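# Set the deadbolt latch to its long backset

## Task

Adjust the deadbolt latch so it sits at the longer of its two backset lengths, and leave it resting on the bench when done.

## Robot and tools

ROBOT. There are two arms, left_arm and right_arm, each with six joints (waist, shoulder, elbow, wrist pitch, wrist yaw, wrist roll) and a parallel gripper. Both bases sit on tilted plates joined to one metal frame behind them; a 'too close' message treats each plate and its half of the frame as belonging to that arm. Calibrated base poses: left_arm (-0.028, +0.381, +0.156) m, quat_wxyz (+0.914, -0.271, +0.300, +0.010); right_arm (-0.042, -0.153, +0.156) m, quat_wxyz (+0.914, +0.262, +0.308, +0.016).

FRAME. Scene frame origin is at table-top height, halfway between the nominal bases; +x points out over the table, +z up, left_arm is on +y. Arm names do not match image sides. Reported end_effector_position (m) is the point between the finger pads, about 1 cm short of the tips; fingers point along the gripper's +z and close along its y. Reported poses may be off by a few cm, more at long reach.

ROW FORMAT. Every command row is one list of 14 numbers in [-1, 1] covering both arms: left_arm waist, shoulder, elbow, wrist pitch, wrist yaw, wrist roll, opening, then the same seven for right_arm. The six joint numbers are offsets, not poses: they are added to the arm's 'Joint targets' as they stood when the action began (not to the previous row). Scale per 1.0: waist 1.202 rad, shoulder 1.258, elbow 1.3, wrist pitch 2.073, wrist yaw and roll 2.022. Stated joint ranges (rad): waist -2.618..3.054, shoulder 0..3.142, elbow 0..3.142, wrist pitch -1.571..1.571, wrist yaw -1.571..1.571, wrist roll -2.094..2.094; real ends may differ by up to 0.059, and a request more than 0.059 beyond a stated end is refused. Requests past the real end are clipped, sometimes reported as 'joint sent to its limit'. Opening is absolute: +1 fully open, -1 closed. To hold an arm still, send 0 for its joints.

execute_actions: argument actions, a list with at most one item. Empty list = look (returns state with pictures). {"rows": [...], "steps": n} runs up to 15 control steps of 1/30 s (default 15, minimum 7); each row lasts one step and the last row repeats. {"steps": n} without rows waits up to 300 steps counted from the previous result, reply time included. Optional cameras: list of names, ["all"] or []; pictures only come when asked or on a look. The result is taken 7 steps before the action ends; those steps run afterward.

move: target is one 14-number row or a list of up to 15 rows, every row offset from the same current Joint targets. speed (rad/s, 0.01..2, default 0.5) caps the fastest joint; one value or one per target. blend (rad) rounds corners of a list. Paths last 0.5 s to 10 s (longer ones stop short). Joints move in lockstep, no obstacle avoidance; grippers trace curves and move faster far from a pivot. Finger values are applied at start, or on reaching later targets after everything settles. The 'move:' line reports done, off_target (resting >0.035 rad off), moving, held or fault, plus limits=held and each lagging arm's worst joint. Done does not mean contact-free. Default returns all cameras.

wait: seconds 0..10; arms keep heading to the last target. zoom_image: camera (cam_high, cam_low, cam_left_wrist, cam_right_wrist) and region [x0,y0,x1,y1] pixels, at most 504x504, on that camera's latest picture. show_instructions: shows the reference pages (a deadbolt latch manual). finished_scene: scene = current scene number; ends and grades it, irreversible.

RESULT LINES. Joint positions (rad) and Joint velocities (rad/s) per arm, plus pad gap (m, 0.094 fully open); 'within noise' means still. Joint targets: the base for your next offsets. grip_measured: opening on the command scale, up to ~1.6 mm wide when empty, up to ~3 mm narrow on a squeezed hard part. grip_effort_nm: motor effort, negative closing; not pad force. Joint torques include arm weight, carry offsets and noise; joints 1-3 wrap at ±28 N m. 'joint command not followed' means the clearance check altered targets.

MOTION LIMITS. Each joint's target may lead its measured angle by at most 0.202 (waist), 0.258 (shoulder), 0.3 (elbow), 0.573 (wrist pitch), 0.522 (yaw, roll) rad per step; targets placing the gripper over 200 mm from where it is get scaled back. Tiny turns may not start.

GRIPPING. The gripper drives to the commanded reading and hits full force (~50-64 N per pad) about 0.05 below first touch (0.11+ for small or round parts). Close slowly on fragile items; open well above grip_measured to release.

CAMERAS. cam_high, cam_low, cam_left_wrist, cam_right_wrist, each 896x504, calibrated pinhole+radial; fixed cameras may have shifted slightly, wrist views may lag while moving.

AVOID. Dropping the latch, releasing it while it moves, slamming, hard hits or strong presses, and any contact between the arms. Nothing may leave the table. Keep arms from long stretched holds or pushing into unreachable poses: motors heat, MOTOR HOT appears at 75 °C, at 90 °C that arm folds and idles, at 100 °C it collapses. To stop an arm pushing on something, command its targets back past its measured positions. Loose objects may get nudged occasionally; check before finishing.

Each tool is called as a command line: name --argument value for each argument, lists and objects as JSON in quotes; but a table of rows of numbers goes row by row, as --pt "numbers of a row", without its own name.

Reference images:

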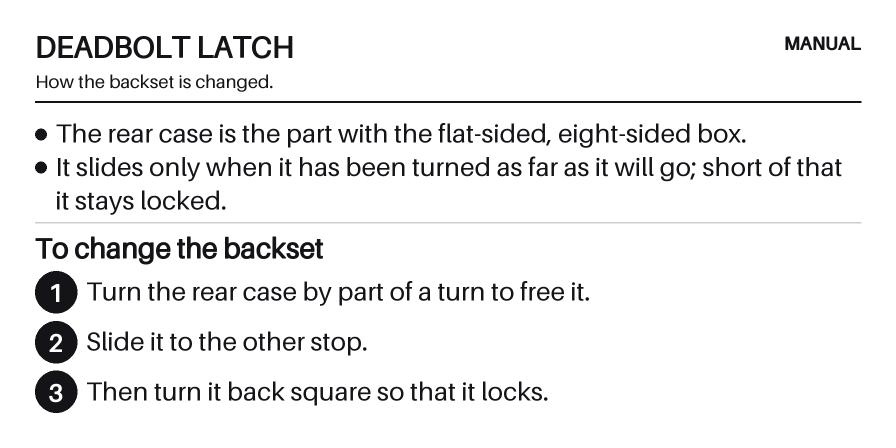

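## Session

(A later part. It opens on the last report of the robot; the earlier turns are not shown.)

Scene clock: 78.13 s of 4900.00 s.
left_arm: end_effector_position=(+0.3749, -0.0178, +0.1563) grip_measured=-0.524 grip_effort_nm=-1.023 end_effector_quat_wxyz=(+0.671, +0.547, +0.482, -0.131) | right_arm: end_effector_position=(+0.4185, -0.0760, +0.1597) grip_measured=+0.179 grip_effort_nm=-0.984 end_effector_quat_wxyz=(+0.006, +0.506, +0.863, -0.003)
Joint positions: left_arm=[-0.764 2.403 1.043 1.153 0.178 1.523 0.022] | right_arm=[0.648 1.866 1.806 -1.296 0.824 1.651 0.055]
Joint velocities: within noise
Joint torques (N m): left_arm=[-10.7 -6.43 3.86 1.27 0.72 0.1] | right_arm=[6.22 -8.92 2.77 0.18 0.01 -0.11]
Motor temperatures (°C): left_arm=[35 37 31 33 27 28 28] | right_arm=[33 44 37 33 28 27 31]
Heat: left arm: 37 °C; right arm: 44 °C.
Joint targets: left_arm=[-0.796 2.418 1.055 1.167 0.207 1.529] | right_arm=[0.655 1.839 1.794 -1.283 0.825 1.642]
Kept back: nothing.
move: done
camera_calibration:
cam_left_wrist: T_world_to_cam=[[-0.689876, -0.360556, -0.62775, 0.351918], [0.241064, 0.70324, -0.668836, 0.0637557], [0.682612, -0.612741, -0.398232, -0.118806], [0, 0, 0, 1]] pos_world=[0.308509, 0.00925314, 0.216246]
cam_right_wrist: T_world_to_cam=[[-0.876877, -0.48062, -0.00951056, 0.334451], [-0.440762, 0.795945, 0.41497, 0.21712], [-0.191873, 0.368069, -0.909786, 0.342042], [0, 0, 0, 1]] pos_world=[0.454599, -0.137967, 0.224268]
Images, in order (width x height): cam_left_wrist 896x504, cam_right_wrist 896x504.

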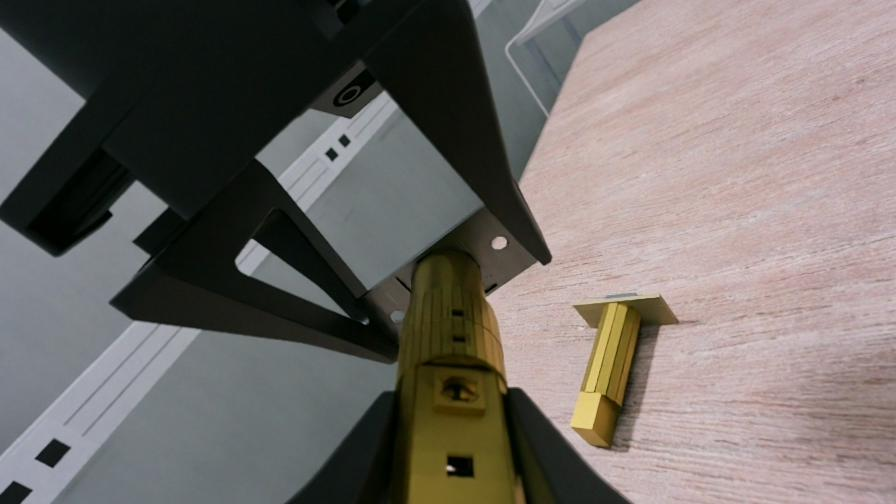

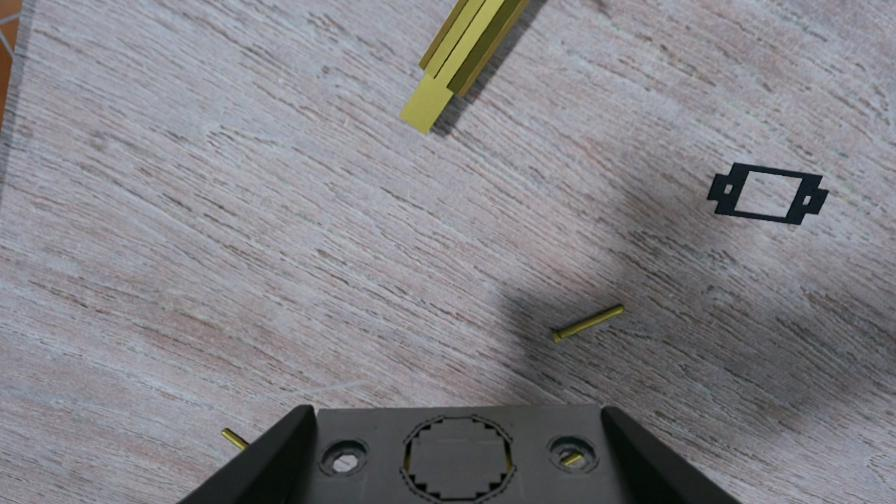

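move --target '[0,0,0,0,0,0.2,-0.75,0,0,0,0,0,0,0.0]' --speed 0.5 --cameras '["cam_left_wrist","cam_right_wrist"]'

Scene clock: 79.97 s of 4900.00 s.
left_arm: end_effector_position=(+0.3755, -0.0175, +0.1568) grip_measured=-0.524 grip_effort_nm=-1.023 end_effector_quat_wxyz=(+0.684, +0.633, +0.363, +0.008) | right_arm: end_effector_position=(+0.4189, -0.0757, +0.1597) grip_measured=+0.179 grip_effort_nm=-0.989 end_effector_quat_wxyz=(+0.006, +0.506, +0.862, -0.002)
Joint positions: left_arm=[-0.764 2.403 1.043 1.157 0.177 1.929 0.022] | right_arm=[0.648 1.866 1.806 -1.294 0.824 1.651 0.055]
Joint velocities: within noise
Joint torques (N m): left_arm=[-10.69 -6.54 3.75 1.29 0.73 0.03] | right_arm=[6.19 -8.92 2.76 0.16 0 -0.1]
Motor temperatures (°C): left_arm=[35 37 31 33 27 28 28] | right_arm=[33 44 37 33 28 27 31]
Heat: left arm: 37 °C; right arm: 44 °C.
Joint targets: left_arm=[-0.796 2.418 1.055 1.167 0.207 1.933] | right_arm=[0.655 1.839 1.794 -1.284 0.825 1.642]
Kept back: nothing.
move: done
camera_calibration:
cam_left_wrist: T_world_to_cam=[[-0.427583, -0.191003, -0.883567, 0.297331], [0.446955, 0.804922, -0.390296, -0.0555494], [0.785751, -0.561799, -0.258801, -0.178556], [0, 0, 0, 1]] pos_world=[0.292262, 0.00119164, 0.194821]
cam_right_wrist: T_world_to_cam=[[-0.87766, -0.479155, -0.01108, 0.335577], [-0.439984, 0.796312, 0.415093, 0.216768], [-0.190071, 0.369185, -0.909712, 0.34134], [0, 0, 0, 1]] pos_world=[0.454776, -0.137839, 0.224261]
Images, in order (width x height): cam_left_wrist 896x504, cam_right_wrist 896x504.

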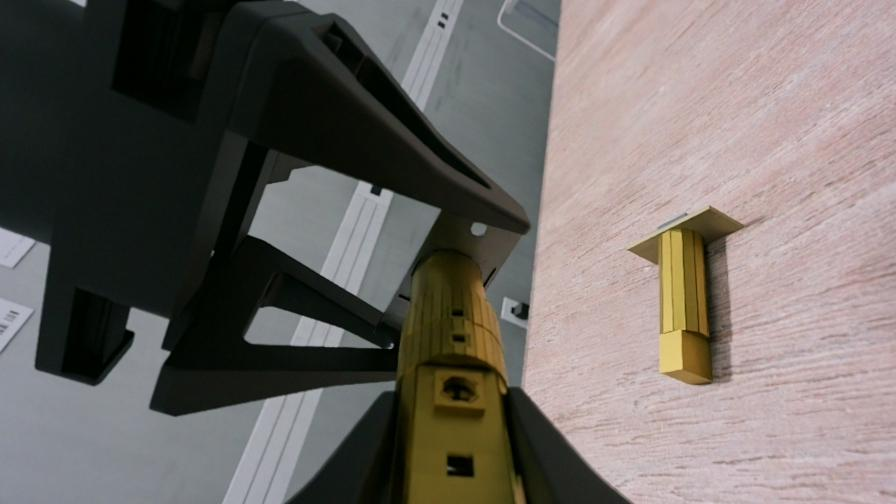

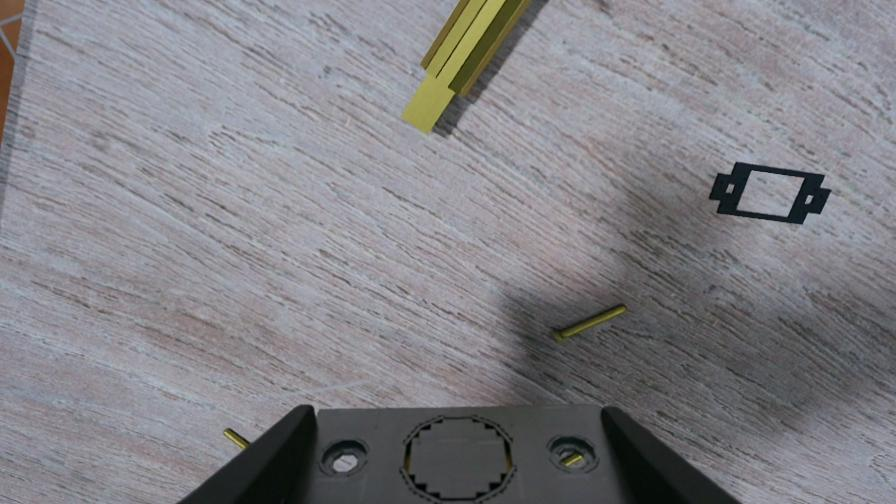

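move --target '[0,0,0,0,0,0.08,-0.75,0,0,0,0,0,0,0.0]' --speed 0.5 --cameras '["cam_left_wrist"]'

Scene clock: 81.33 s of 4900.00 s.
left_arm: end_effector_position=(+0.3758, -0.0173, +0.1570) grip_measured=-0.524 grip_effort_nm=-1.018 end_effector_quat_wxyz=(+0.682, +0.659, +0.310, +0.064) | right_arm: end_effector_position=(+0.4191, -0.0756, +0.1597) grip_measured=+0.179 grip_effort_nm=-0.984 end_effector_quat_wxyz=(+0.006, +0.507, +0.862, -0.002)
Joint positions: left_arm=[-0.764 2.403 1.043 1.158 0.177 2.091 0.022] | right_arm=[0.648 1.866 1.806 -1.292 0.824 1.651 0.055]
Joint velocities: within noise
Joint torques (N m): left_arm=[-10.63 -6.52 3.82 1.25 0.75 0.04] | right_arm=[6.2 -8.94 2.76 0.15 0.01 -0.1]
Motor temperatures (°C): left_arm=[35 37 31 33 27 28 28] | right_arm=[33 44 37 33 28 27 31]
Heat: left arm: 37 °C; right arm: 44 °C.
Joint targets: left_arm=[-0.796 2.418 1.055 1.167 0.207 2.095] | right_arm=[0.655 1.839 1.794 -1.283 0.825 1.642]
Kept back: nothing.
move: done
camera_calibration:
cam_left_wrist: T_world_to_cam=[[-0.300428, -0.11283, -0.947108, 0.261228], [0.499799, 0.827112, -0.257073, -0.0960627], [0.812369, -0.550596, -0.192095, -0.198899], [0, 0, 0, 1]] pos_world=[0.288072, -0.000584259, 0.184508]
Images, in order (width x height): cam_left_wrist 896x504.

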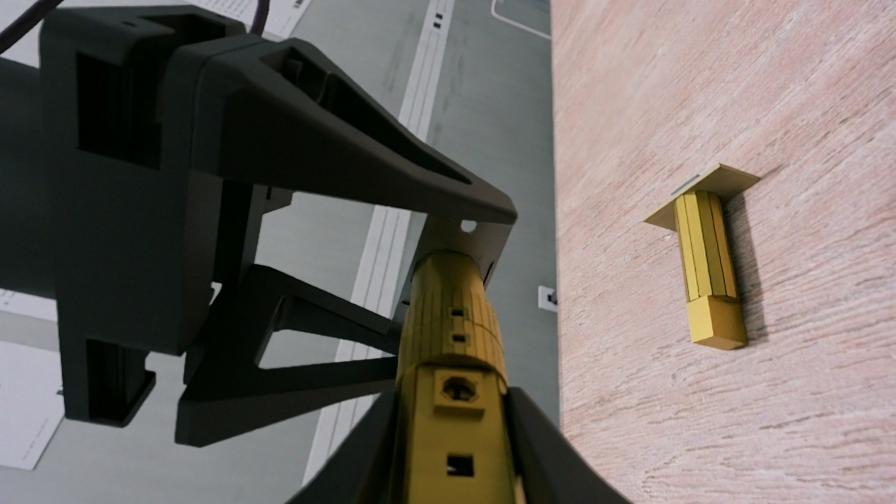

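execute_actions --actions '[{"rows":[[0,0,0,0,0,0,-0.48,0,0,0,0,0,0,0.0],[0,0,0,0,0,0,-0.45,0,0,0,0,0,0,0.0],[0,0,0,0,0,0,-0.4,0,0,0,0,0,0,0.0],[0,0,0,0,0,0,-0.3,0,0,0,0,0,0,0.0],[0,0,0,0,0,0,-0.15,0,0,0,0,0,0,0.0],[0,0,0,0,0,0,0.0,0,0,0,0,0,0,0.0]],"steps":15}]'

move --target '[0,0,0,0,0,-0.744,0.0,0,0,0,0,0,0,0.0]' --speed 1.2

Scene clock: 82.17 s of 4900.00 s.
left_arm: end_effector_position=(+0.3751, -0.0178, +0.1579) grip_measured=-0.007 grip_effort_nm=0.095 end_effector_quat_wxyz=(+0.684, +0.659, +0.307, +0.064) | right_arm: end_effector_position=(+0.4192, -0.0755, +0.1597) grip_measured=+0.179 grip_effort_nm=-0.979 end_effector_quat_wxyz=(+0.006, +0.507, +0.862, -0.001)
Joint positions: left_arm=[-0.764 2.403 1.043 1.158 0.184 2.094 0.047] | right_arm=[0.648 1.866 1.806 -1.292 0.824 1.651 0.055]
Joint velocities: left_arm=[0.002 -0.037 -0.007 -0.007 -0.022 0.066 0.012] | right_arm=[within noise]
Joint torques (N m): left_arm=[-10.67 -6.38 3.86 1.26 0.65 0.02] | right_arm=[6.2 -8.94 2.77 0.14 0 -0.11]
Motor temperatures (°C): left_arm=[35 37 31 33 27 28 28] | right_arm=[33 45 37 33 28 27 31]
Heat: left arm: 37 °C; right arm: 45 °C.
Joint targets: left_arm=[-0.796 2.418 1.055 1.167 0.207 2.095] | right_arm=[0.655 1.839 1.794 -1.283 0.825 1.642]
Steps of this call (1-17: nothing new was sent; 18-25: this action's first 8). Readings (joint positions of left_arm | right_arm):
18: [-0.764 2.403 1.043 1.158 0.177 2.091] | [0.648 1.866 1.806 -1.292 0.824 1.651]
19: [-0.764 2.403 1.043 1.158 0.177 2.092] | [0.648 1.866 1.806 -1.292 0.824 1.651]
21: [-0.764 2.403 1.043 1.158 0.180 2.092] | [0.648 1.866 1.806 -1.292 0.824 1.651]
25: the state above

Scene clock: 84.67 s of 4900.00 s.
left_arm: end_effector_position=(+0.3748, -0.0180, +0.1584) grip_measured=-0.002 grip_effort_nm=0.110 end_effector_quat_wxyz=(+0.545, +0.274, +0.672, -0.420) | right_arm: end_effector_position=(+0.4192, -0.0755, +0.1597) grip_measured=+0.179 grip_effort_nm=-0.984 end_effector_quat_wxyz=(+0.006, +0.507, +0.862, -0.001)
Joint positions: left_arm=[-0.764 2.403 1.043 1.158 0.188 0.597 0.047] | right_arm=[0.648 1.866 1.806 -1.292 0.824 1.651 0.055]
Joint velocities: within noise
Joint torques (N m): left_arm=[-10.56 -6.52 3.73 1.26 0.62 -0.1] | right_arm=[6.2 -8.92 2.76 0.15 0 -0.1]
Motor temperatures (°C): left_arm=[36 37 31 33 27 28 28] | right_arm=[33 45 37 33 28 27 31]
Heat: left arm: 37 °C; right arm: 45 °C.
Joint targets: left_arm=[-0.796 2.418 1.055 1.167 0.207 0.590] | right_arm=[0.655 1.839 1.794 -1.283 0.825 1.642]
Kept back: nothing.
move: done
camera_calibration:
cam_left_wrist: T_world_to_cam=[[-0.830081, -0.502388, 0.242014, 0.265324], [-0.434583, 0.310851, -0.845286, 0.339411], [0.349432, -0.806832, -0.476361, 0.0157132], [0, 0, 0, 1]] pos_world=[0.362252, 0.0404673, 0.230173]
cam_right_wrist: T_world_to_cam=[[-0.878309, -0.477932, -0.0123876, 0.336514], [-0.439335, 0.796616, 0.415196, 0.216474], [-0.188567, 0.370113, -0.909648, 0.340753], [0, 0, 0, 1]] pos_world=[0.454923, -0.137733, 0.224255]

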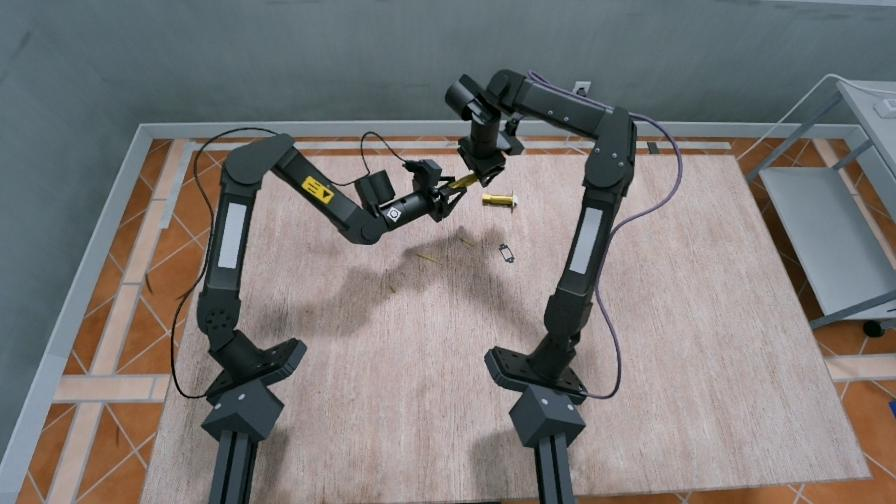

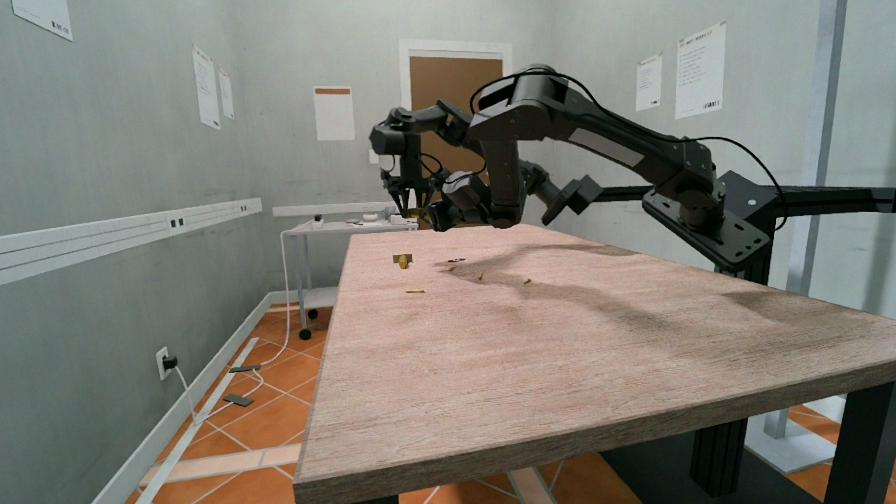

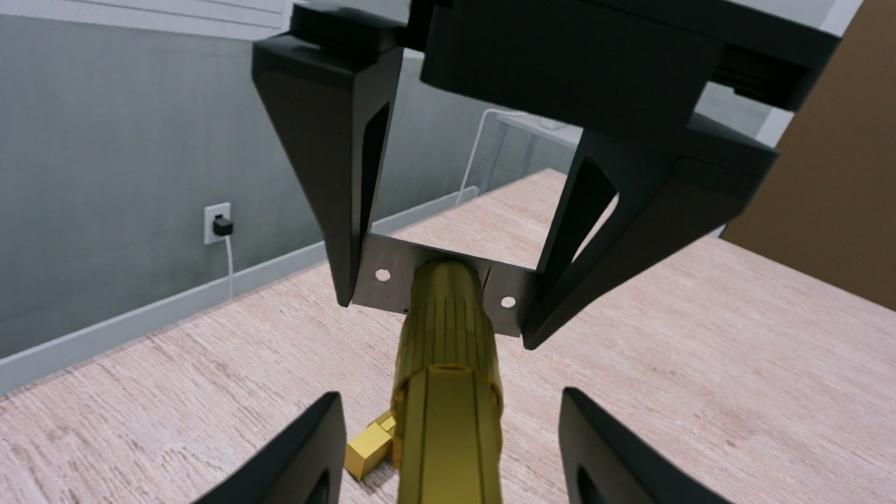

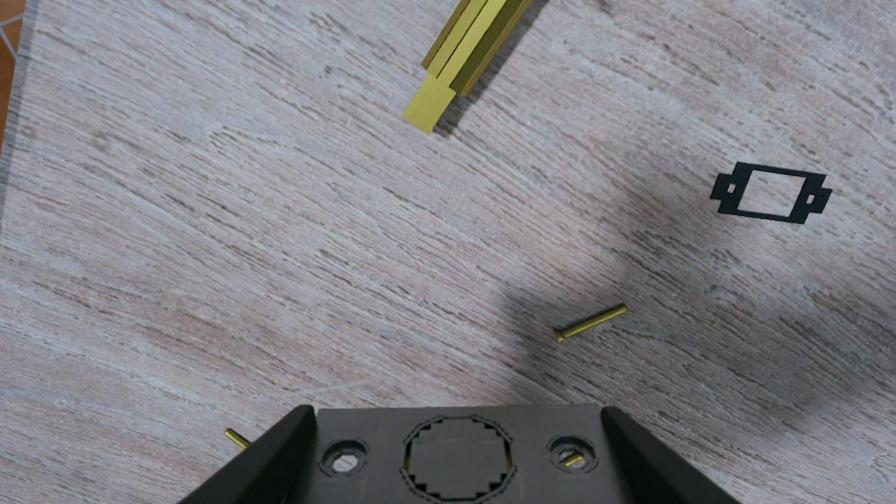

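execute_actions --actions '[{"rows":[[0,0,0,0,0,0,-0.4,0,0,0,0,0,0,0.0]],"steps":15}]'

execute_actions --actions '[{"rows":[[0,0,0,0,0,0,-0.44,0,0,0,0,0,0,0],[0,0,0,0,0,0,-0.46,0,0,0,0,0,0,0],[0,0,0,0,0,0,-0.48,0,0,0,0,0,0,0],[0,0,0,0,0,0,-0.49,0,0,0,0,0,0,0],[0,0,0,0,0,0,-0.5,0,0,0,0,0,0,0],[0,0,0,0,0,0,-0.51,0,0,0,0,0,0,0],[0,0,0,0,0,0,-0.52,0,0,0,0,0,0,0],[0,0,0,0,0,0,-0.53,0,0,0,0,0,0,0],[0,0,0,0,0,0,-0.54,0,0,0,0,0,0,0],[0,0,0,0,0,0,-0.55,0,0,0,0,0,0,0],[0,0,0,0,0,0,-0.56,0,0,0,0,0,0,0],[0,0,0,0,0,0,-0.6,0,0,0,0,0,0,0],[0,0,0,0,0,0,-0.7,0,0,0,0,0,0,0]],"steps":15}]'

wait --seconds 0.5 --cameras '["cam_left_wrist"]'

move --target '[0,0,0,0,0,0.2,-0.75,0,0,0,0,0,0,0.0]' --speed 0.5 --cameras '["cam_left_wrist","cam_right_wrist"]'

Scene clock: 85.50 s of 4900.00 s.
left_arm: end_effector_position=(+0.3748, -0.0180, +0.1584) grip_measured=-0.398 grip_effort_nm=-0.090 end_effector_quat_wxyz=(+0.545, +0.274, +0.672, -0.420) | right_arm: end_effector_position=(+0.4192, -0.0755, +0.1597) grip_measured=+0.179 grip_effort_nm=-0.989 end_effector_quat_wxyz=(+0.006, +0.507, +0.862, -0.001)
Joint positions: left_arm=[-0.764 2.403 1.043 1.158 0.188 0.596 0.028] | right_arm=[0.648 1.866 1.806 -1.292 0.824 1.651 0.055]
Joint velocities: within noise
Joint torques (N m): left_arm=[-10.62 -6.53 3.7 1.28 0.62 -0.07] | right_arm=[6.22 -8.92 2.77 0.14 0 -0.11]
Motor temperatures (°C): left_arm=[36 37 31 33 27 28 28] | right_arm=[33 45 37 32 28 27 31]
Heat: left arm: 37 °C; right arm: 45 °C.
Joint targets: left_arm=[-0.796 2.418 1.055 1.167 0.207 0.590] | right_arm=[0.655 1.839 1.794 -1.283 0.825 1.642]
Steps of this call (1-17: nothing new was sent; 18-25: this action's first 8). Readings (joint positions of left_arm | right_arm):
18: [-0.764 2.403 1.043 1.158 0.188 0.596] | [0.648 1.866 1.806 -1.292 0.824 1.651]
19: [-0.764 2.403 1.043 1.158 0.188 0.596] | [0.648 1.866 1.806 -1.292 0.824 1.651]
21: [-0.764 2.403 1.043 1.158 0.188 0.596] | [0.648 1.866 1.806 -1.292 0.824 1.651]
25: the state above

Scene clock: 86.00 s of 4900.00 s.
left_arm: end_effector_position=(+0.3751, -0.0178, +0.1584) grip_measured=-0.520 grip_effort_nm=-0.252 end_effector_quat_wxyz=(+0.545, +0.273, +0.673, -0.419) | right_arm: end_effector_position=(+0.4192, -0.0755, +0.1597) grip_measured=+0.179 grip_effort_nm=-0.984 end_effector_quat_wxyz=(+0.006, +0.506, +0.862, -0.001)
Joint positions: left_arm=[-0.764 2.403 1.043 1.159 0.186 0.596 0.023] | right_arm=[0.648 1.866 1.806 -1.292 0.824 1.65 0.055]
Joint velocities: left_arm=[0.007 -0.002 -0.017 -0.051 -0.037 0.037 -0.011] | right_arm=[within noise]
Joint torques (N m): left_arm=[-10.71 -6.45 3.82 1.26 0.64 -0.07] | right_arm=[6.19 -8.92 2.76 0.15 0 -0.1]
Motor temperatures (°C): left_arm=[36 37 31 33 27 28 28] | right_arm=[33 45 37 32 28 27 31]
Heat: left arm: 37 °C; right arm: 45 °C.
Joint targets: left_arm=[-0.796 2.418 1.055 1.167 0.207 0.590] | right_arm=[0.655 1.839 1.794 -1.283 0.825 1.641]
Steps of this call (1-7: your previous action's last 7; 8-15: this action's first 8). Readings (joint positions of left_arm | right_arm):
8: [-0.764 2.403 1.043 1.158 0.188 0.596] | [0.648 1.866 1.806 -1.292 0.824 1.651]
9: [-0.764 2.403 1.043 1.158 0.188 0.596] | [0.648 1.866 1.806 -1.292 0.824 1.651]
11: [-0.764 2.403 1.043 1.158 0.188 0.596] | [0.648 1.866 1.806 -1.292 0.824 1.651]
15: the state above

Scene clock: 86.73 s of 4900.00 s.
left_arm: end_effector_position=(+0.3751, -0.0178, +0.1584) grip_measured=-0.557 grip_effort_nm=-1.023 end_effector_quat_wxyz=(+0.545, +0.273, +0.673, -0.419) | right_arm: end_effector_position=(+0.4192, -0.0755, +0.1597) grip_measured=+0.179 grip_effort_nm=-0.989 end_effector_quat_wxyz=(+0.006, +0.506, +0.862, -0.001)
Joint positions: left_arm=[-0.764 2.403 1.043 1.159 0.186 0.596 0.021] | right_arm=[0.648 1.866 1.806 -1.292 0.824 1.65 0.055]
Joint velocities: within noise
Joint torques (N m): left_arm=[-10.61 -6.45 3.9 1.25 0.63 -0.08] | right_arm=[6.2 -8.94 2.77 0.14 0 -0.09]
Motor temperatures (°C): left_arm=[36 37 31 33 27 28 28] | right_arm=[33 45 37 32 28 27 31]
Heat: left arm: 37 °C; right arm: 45 °C.
Joint targets: left_arm=[-0.796 2.418 1.055 1.167 0.207 0.590] | right_arm=[0.655 1.839 1.794 -1.283 0.825 1.641]
Steps of this call (1-7: your previous action's last 7; 8-15: toward your last target; 16-22: nothing new was sent). Readings (joint positions of left_arm | right_arm):
1: [-0.764 2.403 1.043 1.159 0.186 0.596] | [0.648 1.866 1.806 -1.292 0.824 1.650]
2: [-0.764 2.403 1.043 1.159 0.186 0.596] | [0.648 1.866 1.806 -1.292 0.824 1.650]
4: [-0.764 2.403 1.043 1.159 0.186 0.596] | [0.648 1.866 1.806 -1.292 0.824 1.650]
8: [-0.764 2.403 1.043 1.159 0.186 0.596] | [0.648 1.866 1.806 -1.292 0.824 1.650]
22: the state above
All arms were judged still, so your last target was given up. Each gripper or tool keeps its last command.
camera_calibration:
cam_left_wrist: T_world_to_cam=[[-0.829059, -0.503681, 0.24283, 0.265118], [-0.435771, 0.30988, -0.845031, 0.339898], [0.350378, -0.806399, -0.476399, 0.0154193], [0, 0, 0, 1]] pos_world=[0.362513, 0.0406413, 0.230192]
Images, in order (width x height): cam_left_wrist 896x504.

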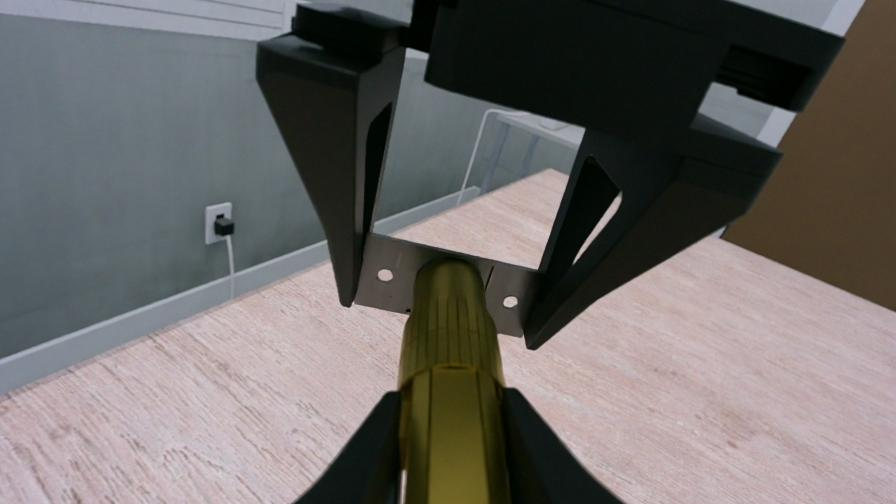

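Scene clock: 88.33 s of 4900.00 s.
left_arm: end_effector_position=(+0.3755, -0.0176, +0.1581) grip_measured=-0.557 grip_effort_nm=-1.028 end_effector_quat_wxyz=(+0.608, +0.383, +0.617, -0.319) | right_arm: end_effector_position=(+0.4202, -0.0749, +0.1597) grip_measured=+0.179 grip_effort_nm=-0.989 end_effector_quat_wxyz=(+0.007, +0.508, +0.862, +0.000)
Joint positions: left_arm=[-0.764 2.403 1.043 1.16 0.183 0.938 0.021] | right_arm=[0.648 1.866 1.806 -1.286 0.824 1.648 0.055]
Joint velocities: within noise
Joint torques (N m): left_arm=[-10.56 -6.45 3.89 1.22 0.67 0.67] | right_arm=[6.19 -8.94 2.78 0.09 0.01 -0.07]
Motor temperatures (°C): left_arm=[36 37 31 34 27 28 28] | right_arm=[33 45 37 32 28 27 31]
Heat: left arm: 37 °C; right arm: 45 °C.
Joint targets: left_arm=[-0.796 2.418 1.055 1.167 0.207 0.995] | right_arm=[0.655 1.839 1.794 -1.283 0.825 1.641]
Kept back: nothing.
move: off_target (left_arm); left_arm: the wrist roll is farthest, 0.057 rad from its target
camera_calibration:
cam_left_wrist: T_world_to_cam=[[-0.859326, -0.502329, -0.0960408, 0.330566], [-0.175394, 0.465864, -0.867299, 0.248192], [0.480412, -0.728448, -0.488435, -0.0302327], [0, 0, 0, 1]] pos_world=[0.34212, 0.0284065, 0.232238]
cam_right_wrist: T_world_to_cam=[[-0.878916, -0.476691, -0.0165336, 0.338687], [-0.439679, 0.796262, 0.415511, 0.216452], [-0.184905, 0.372468, -0.909438, 0.339306], [0, 0, 0, 1]] pos_world=[0.455586, -0.137284, 0.224239]
Images, in order (width x height): cam_left_wrist 896x504, cam_right_wrist 896x504.

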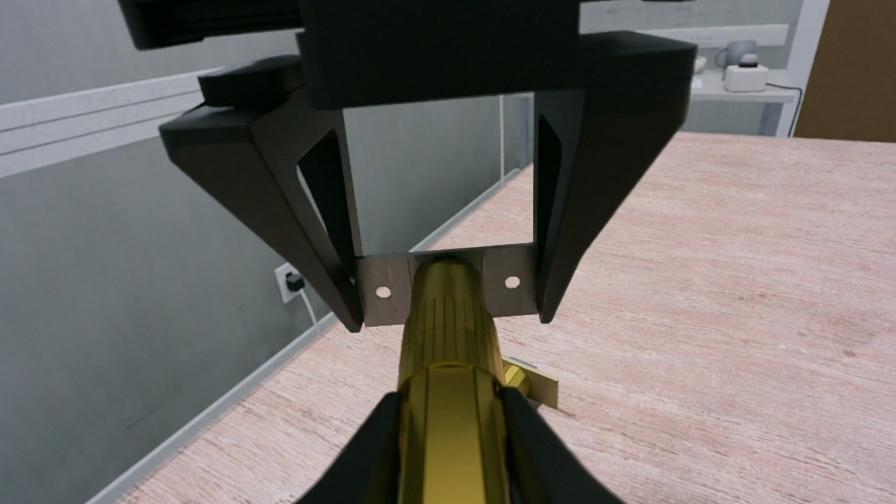

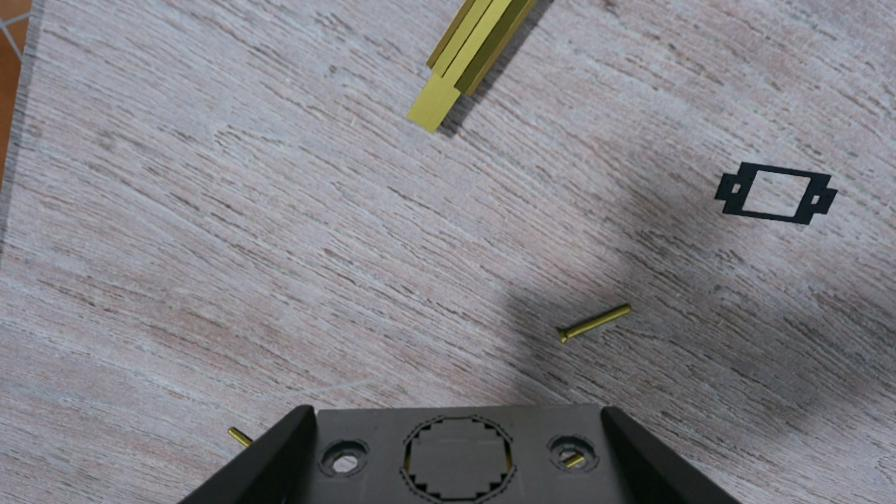

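move --target '[0.015,-0.0541,-0.0638,0.0183,0.003,0.0,-0.8,0,0,0,0,0,0,0.0]' --speed 0.1

Scene clock: 90.57 s of 4900.00 s.
left_arm: end_effector_position=(+0.3682, -0.0087, +0.1589) grip_measured=-0.557 grip_effort_nm=-1.018 end_effector_quat_wxyz=(+0.609, +0.385, +0.618, -0.315) | right_arm: end_effector_position=(+0.4141, -0.0667, +0.1587) grip_measured=+0.179 grip_effort_nm=-0.989 end_effector_quat_wxyz=(-0.016, +0.505, +0.863, +0.011)
Joint positions: left_arm=[-0.764 2.382 0.988 1.196 0.178 0.944 0.021] | right_arm=[0.648 1.866 1.8 -1.282 0.773 1.644 0.055]
Joint velocities: within noise
Joint torques (N m): left_arm=[-8.84 -10.21 1.57 1.26 0.8 0.62] | right_arm=[6.2 -8.94 3.25 0.05 0.54 -0.02]
Motor temperatures (°C): left_arm=[36 37 31 34 27 28 28] | right_arm=[33 45 37 32 28 27 31]
Heat: left arm: 37 °C; right arm: 45 °C.
Joint targets: left_arm=[-0.778 2.350 0.971 1.205 0.213 0.994] | right_arm=[0.655 1.839 1.793 -1.284 0.825 1.641]
Kept back: nothing.
move: off_target (left_arm, right_arm); left_arm: the wrist roll is farthest, 0.051 rad from its target; right_arm: the wrist yaw is farthest, 0.052 rad from its target
camera_calibration:
cam_left_wrist: T_world_to_cam=[[-0.856549, -0.505648, -0.103169, 0.329022], [-0.173183, 0.469964, -0.86553, 0.242419], [0.486139, -0.723502, -0.490117, -0.0216696], [0, 0, 0, 1]] pos_world=[0.334341, 0.036763, 0.233146]
cam_right_wrist: T_world_to_cam=[[-0.876039, -0.482127, -0.0104486, 0.334675], [-0.432042, 0.775038, 0.461146, 0.195797], [-0.214233, 0.408496, -0.887263, 0.345281], [0, 0, 0, 1]] pos_world=[0.451751, -0.13144, 0.219561]

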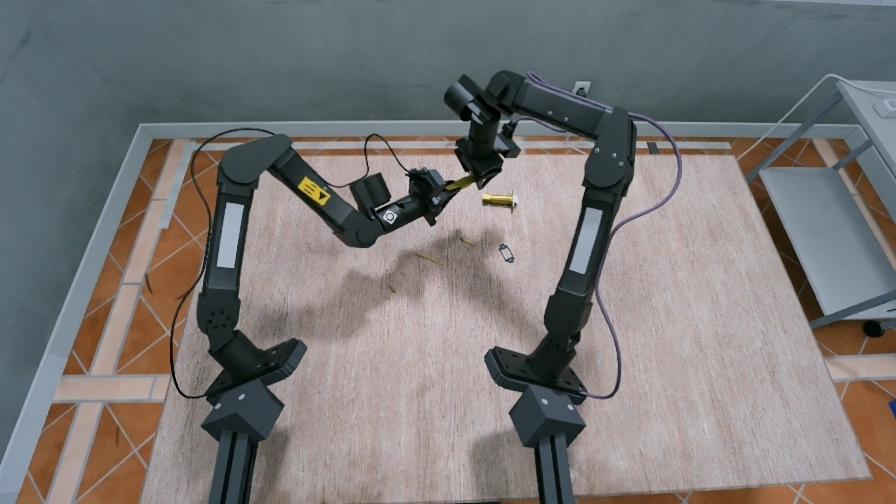

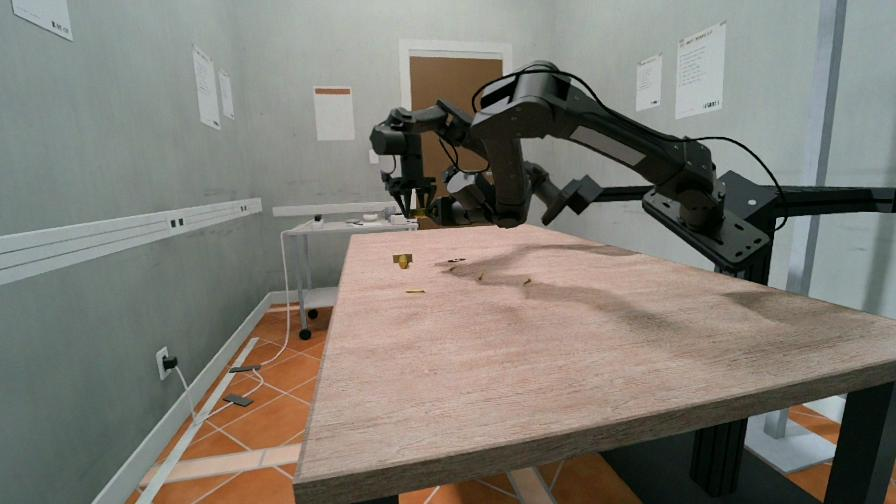

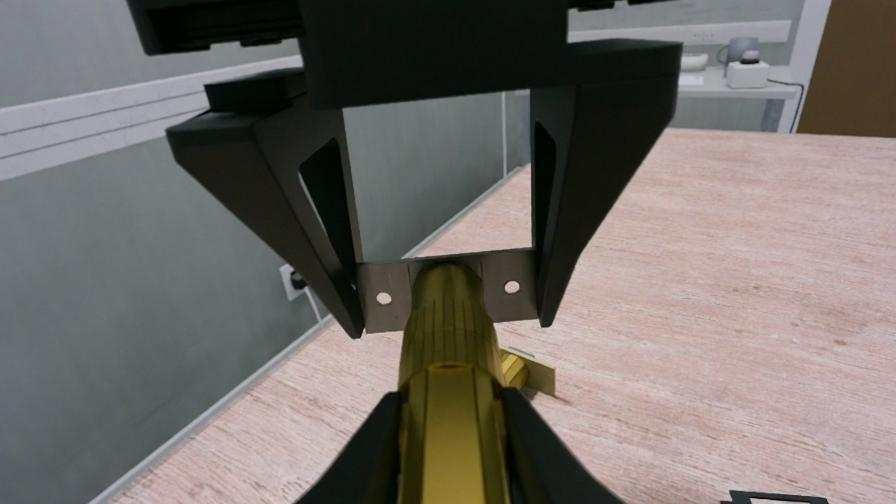

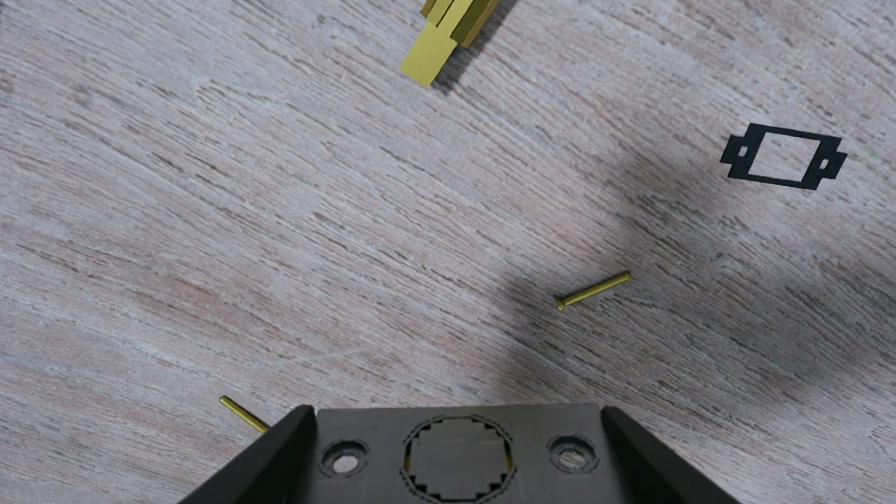

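move --target '[0,0,0,0,0,0.04,-0.8,0,0,0,0,0,0,0.0]' --speed 0.3 --cameras '["cam_left_wrist","cam_right_wrist"]'

zoom_image --camera "cam_left_wrist" --region '[330, 220, 570, 504]'

Scene clock: 92.23 s of 4900.00 s.
left_arm: end_effector_position=(+0.3689, -0.0083, +0.1596) grip_measured=-0.558 grip_effort_nm=-1.023 end_effector_quat_wxyz=(+0.621, +0.403, +0.604, -0.295) | right_arm: end_effector_position=(+0.4147, -0.0663, +0.1587) grip_measured=+0.179 grip_effort_nm=-0.984 end_effector_quat_wxyz=(-0.015, +0.506, +0.862, +0.012)
Joint positions: left_arm=[-0.764 2.382 0.988 1.2 0.179 1.009 0.021] | right_arm=[0.648 1.866 1.8 -1.278 0.773 1.644 0.055]
Joint velocities: within noise
Joint torques (N m): left_arm=[-8.81 -10.14 1.55 1.21 0.78 0.83] | right_arm=[6.2 -8.94 3.26 0.02 0.54 -0.03]
Motor temperatures (°C): left_arm=[36 37 31 34 27 28 28] | right_arm=[33 45 37 32 28 27 31]
Heat: left arm: 37 °C; right arm: 45 °C.
Joint targets: left_arm=[-0.778 2.350 0.971 1.205 0.213 1.075] | right_arm=[0.655 1.839 1.793 -1.283 0.825 1.641]
Kept back: nothing.
move: off_target (left_arm, right_arm); left_arm: the wrist roll is farthest, 0.065 rad from its target; right_arm: the wrist yaw is farthest, 0.052 rad from its target
camera_calibration:
cam_left_wrist: T_world_to_cam=[[-0.849085, -0.50063, -0.168593, 0.337564], [-0.122511, 0.497067, -0.85902, 0.223489], [0.513853, -0.708727, -0.483385, -0.0325637], [0, 0, 0, 1]] pos_world=[0.330733, 0.0348269, 0.233151]
cam_right_wrist: T_world_to_cam=[[-0.877344, -0.479685, -0.0130645, 0.336545], [-0.430903, 0.775557, 0.46134, 0.195275], [-0.211165, 0.410383, -0.887127, 0.344081], [0, 0, 0, 1]] pos_world=[0.452069, -0.131216, 0.219553]
Images, in order (width x height): cam_left_wrist 896x504, cam_right_wrist 896x504.

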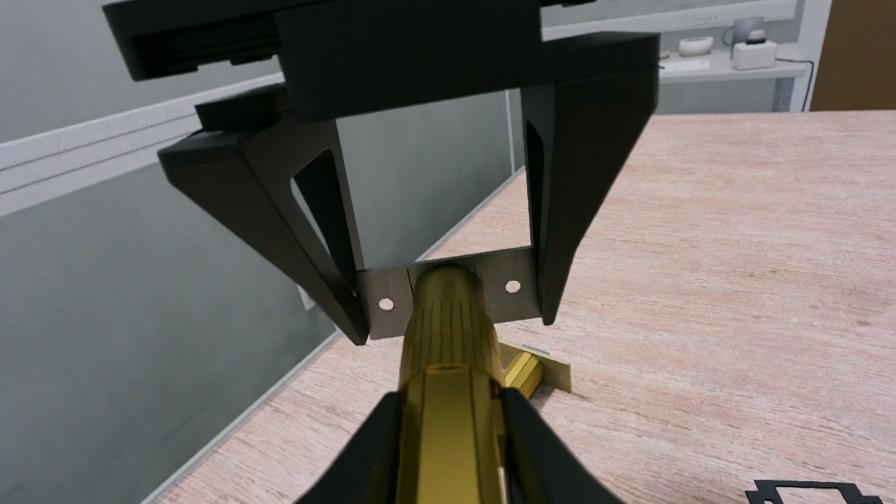

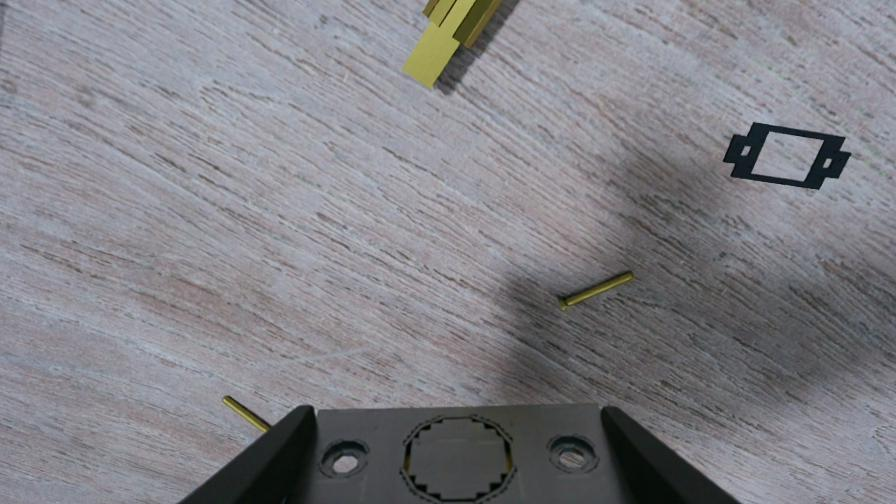

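Scaled by 1.775 from the camera's 896x504 image, which has a finer 1280x720 frame.

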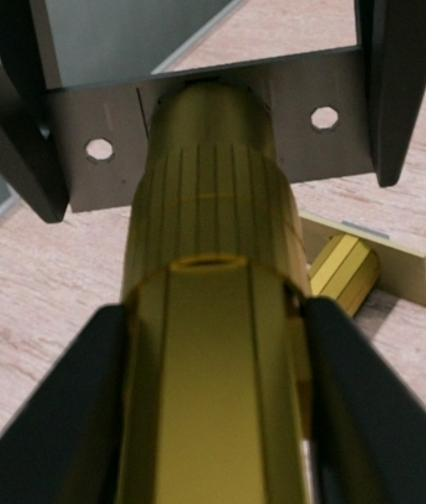

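move --target '[0,0,0,0,0,-0.01,-0.8,0,0,0,0,0.075,0,0.0]' --speed 0.15 --cameras '["cam_left_wrist","cam_right_wrist"]'

Scene clock: 94.20 s of 4900.00 s.
left_arm: end_effector_position=(+0.3699, -0.0078, +0.1609) grip_measured=-0.558 grip_effort_nm=-1.028 end_effector_quat_wxyz=(+0.623, +0.402, +0.603, -0.294) | right_arm: end_effector_position=(+0.4168, -0.0669, +0.1613) grip_measured=+0.179 grip_effort_nm=-0.984 end_effector_quat_wxyz=(+0.003, +0.501, +0.865, +0.008)
Joint positions: left_arm=[-0.764 2.382 0.988 1.207 0.18 1.01 0.021] | right_arm=[0.662 1.866 1.794 -1.273 0.812 1.644 0.055]
Joint velocities: within noise
Joint torques (N m): left_arm=[-8.81 -10.21 1.59 1.16 0.76 0.55] | right_arm=[5.23 -8.85 3.77 -0.03 1.83 -0.03]
Motor temperatures (°C): left_arm=[36 38 31 34 28 28 28] | right_arm=[33 46 37 32 28 27 31]
Heat: left arm: 38 °C; right arm: 46 °C.
Joint targets: left_arm=[-0.778 2.350 0.971 1.205 0.213 1.055] | right_arm=[0.655 1.839 1.794 -1.283 0.976 1.641]
Kept back: nothing.
move: off_target (left_arm, right_arm); left_arm: the wrist roll is farthest, 0.045 rad from its target; right_arm: the wrist yaw is farthest, 0.165 rad from its target
camera_calibration:
cam_left_wrist: T_world_to_cam=[[-0.846197, -0.504879, -0.170435, 0.338103], [-0.120954, 0.49348, -0.861306, 0.224185], [0.518961, -0.708219, -0.478649, -0.034753], [0, 0, 0, 1]] pos_world=[0.331254, 0.0354574, 0.234082]
cam_right_wrist: T_world_to_cam=[[-0.872053, -0.488763, -0.0251844, 0.33726], [-0.450846, 0.782251, 0.429909, 0.209387], [-0.190423, 0.386257, -0.902521, 0.339284], [0, 0, 0, 1]] pos_world=[0.453118, -0.130003, 0.224687]
Images, in order (width x height): cam_left_wrist 896x504, cam_right_wrist 896x504.

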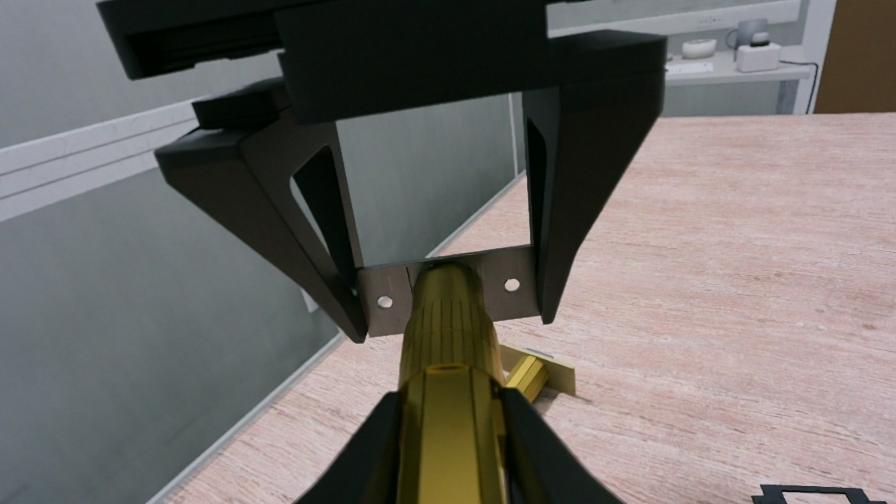

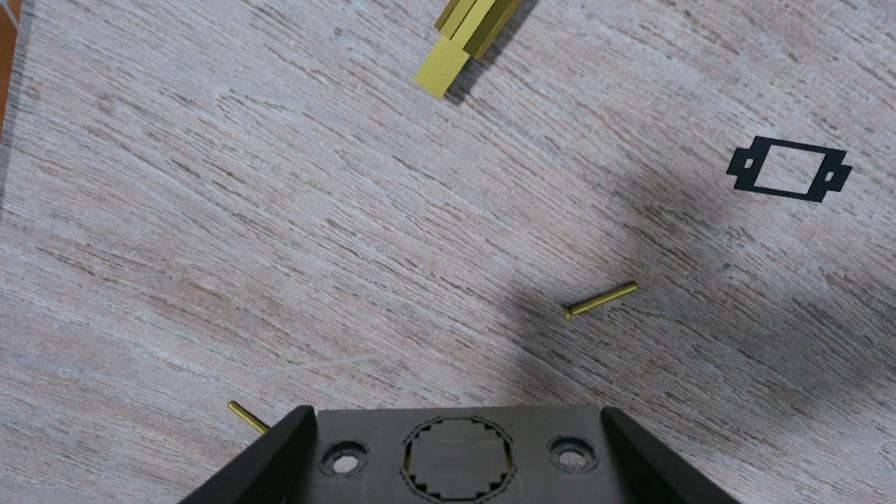

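move --target '[0,0,0,0,0,-0.015,-0.8,0,0,0,0,0.1,0,-0.1]' --speed 0.2 --cameras '["cam_left_wrist","cam_right_wrist"]'

Scene clock: 96.10 s of 4900.00 s.
left_arm: end_effector_position=(+0.3733, -0.0079, +0.1634) grip_measured=-0.558 grip_effort_nm=-1.028 end_effector_quat_wxyz=(+0.627, +0.398, +0.602, -0.293) | right_arm: end_effector_position=(+0.4264, -0.0765, +0.1661) grip_measured=+0.179 grip_effort_nm=-0.989 end_effector_quat_wxyz=(+0.054, +0.497, +0.866, -0.008)
Joint positions: left_arm=[-0.764 2.382 0.996 1.209 0.183 1.007 0.021] | right_arm=[0.68 1.866 1.788 -1.266 0.922 1.645 0.055]
Joint velocities: within noise
Joint torques (N m): left_arm=[-8.81 -10.24 0.92 1.14 0.72 0.23] | right_arm=[3.92 -8.75 4.22 -0.08 2.94 -0.04]
Motor temperatures (°C): left_arm=[35 38 31 34 28 28 28] | right_arm=[33 46 36 32 29 27 31]
Heat: left arm: 38 °C; right arm: 46 °C.
Joint targets: left_arm=[-0.778 2.350 0.972 1.205 0.213 1.025] | right_arm=[0.655 1.839 1.793 -1.284 1.179 1.641]
Kept back: nothing.
move: off_target (right_arm); right_arm: the wrist yaw is farthest, 0.256 rad from its target
camera_calibration:
cam_left_wrist: T_world_to_cam=[[-0.842343, -0.511543, -0.169653, 0.339688], [-0.120665, 0.485804, -0.865699, 0.227375], [0.52526, -0.708744, -0.470939, -0.0389732], [0, 0, 0, 1]] pos_world=[0.334041, 0.0356829, 0.236113]
cam_right_wrist: T_world_to_cam=[[-0.865914, -0.497864, -0.0482168, 0.3416], [-0.483892, 0.809385, 0.332782, 0.251407], [-0.126654, 0.311492, -0.94177, 0.322799], [0, 0, 0, 1]] pos_world=[0.458334, -0.133964, 0.23681]
Images, in order (width x height): cam_left_wrist 896x504, cam_right_wrist 896x504.

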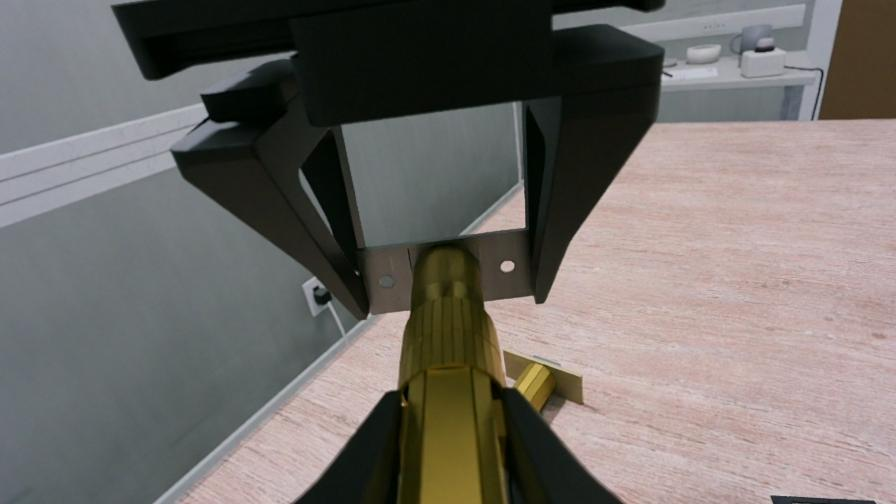

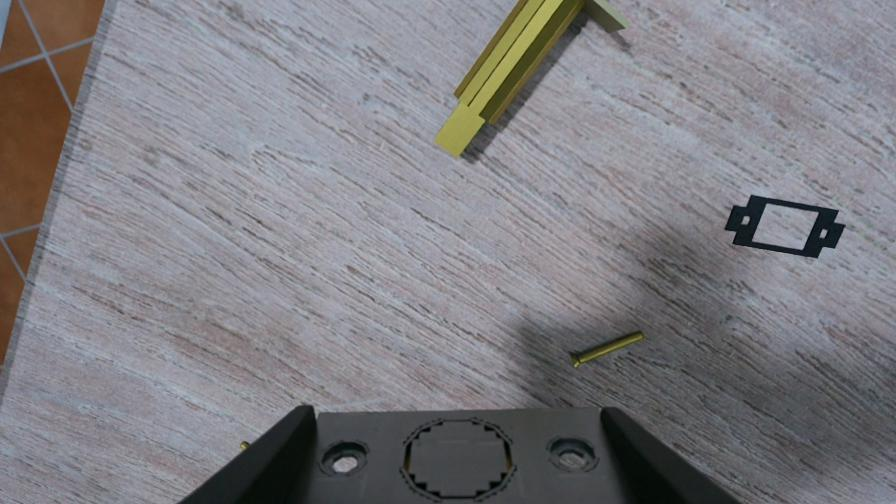

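move --target '[0,0,0,0,0,0,-0.8,0,0,0,0,0.05,0,-0.1]' --speed 0.2 --cameras '["cam_left_wrist"]'

zoom_image --camera "cam_left_wrist" --region '[330, 220, 570, 504]'

Scene clock: 97.33 s of 4900.00 s.
left_arm: end_effector_position=(+0.3751, -0.0085, +0.1654) grip_measured=-0.558 grip_effort_nm=-1.023 end_effector_quat_wxyz=(+0.630, +0.396, +0.600, -0.294) | right_arm: end_effector_position=(+0.4300, -0.0782, +0.1694) grip_measured=+0.179 grip_effort_nm=-0.984 end_effector_quat_wxyz=(+0.075, +0.496, +0.865, -0.012)
Joint positions: left_arm=[-0.764 2.382 1.003 1.208 0.188 1.007 0.021] | right_arm=[0.692 1.866 1.783 -1.258 0.966 1.647 0.055]
Joint velocities: within noise
Joint torques (N m): left_arm=[-8.94 -10.28 0.42 1.15 0.66 0.24] | right_arm=[3.03 -8.66 4.64 -0.14 3.6 -0.06]
Motor temperatures (°C): left_arm=[35 38 31 34 28 28 28] | right_arm=[32 46 37 32 29 27 31]
Heat: left arm: 38 °C; right arm: 46 °C.
Joint targets: left_arm=[-0.778 2.350 0.972 1.204 0.213 1.025] | right_arm=[0.655 1.839 1.793 -1.283 1.280 1.642]
Kept back: nothing.
move: off_target (right_arm); right_arm: the wrist yaw is farthest, 0.314 rad from its target
camera_calibration:
cam_left_wrist: T_world_to_cam=[[-0.841403, -0.512755, -0.170657, 0.341065], [-0.116512, 0.48049, -0.869226, 0.228619], [0.527699, -0.711486, -0.464028, -0.0415039], [0, 0, 0, 1]] pos_world=[0.335511, 0.0355042, 0.237668]
Images, in order (width x height): cam_left_wrist 896x504.

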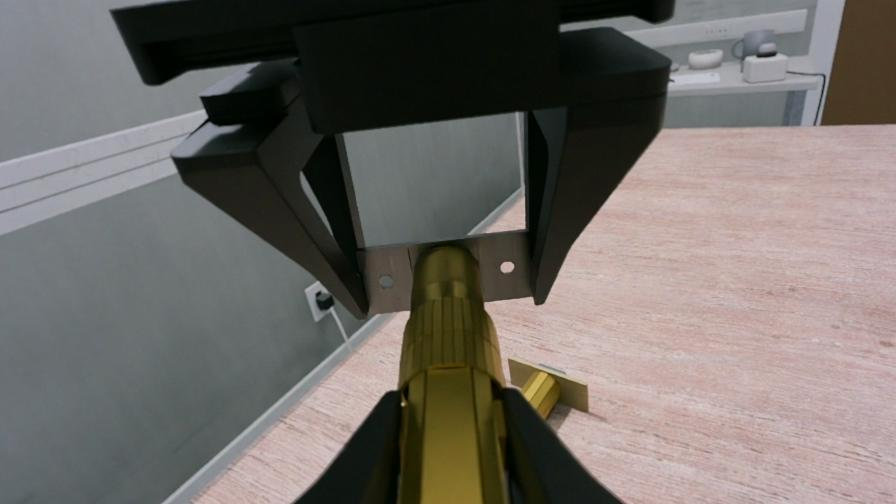

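Scaled by 1.775 from the camera's 896x504 image, which has a finer 1280x720 frame.

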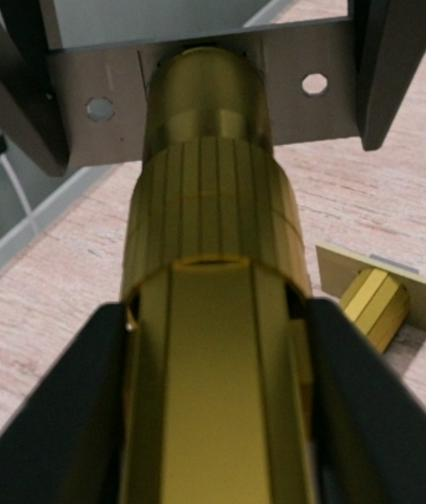

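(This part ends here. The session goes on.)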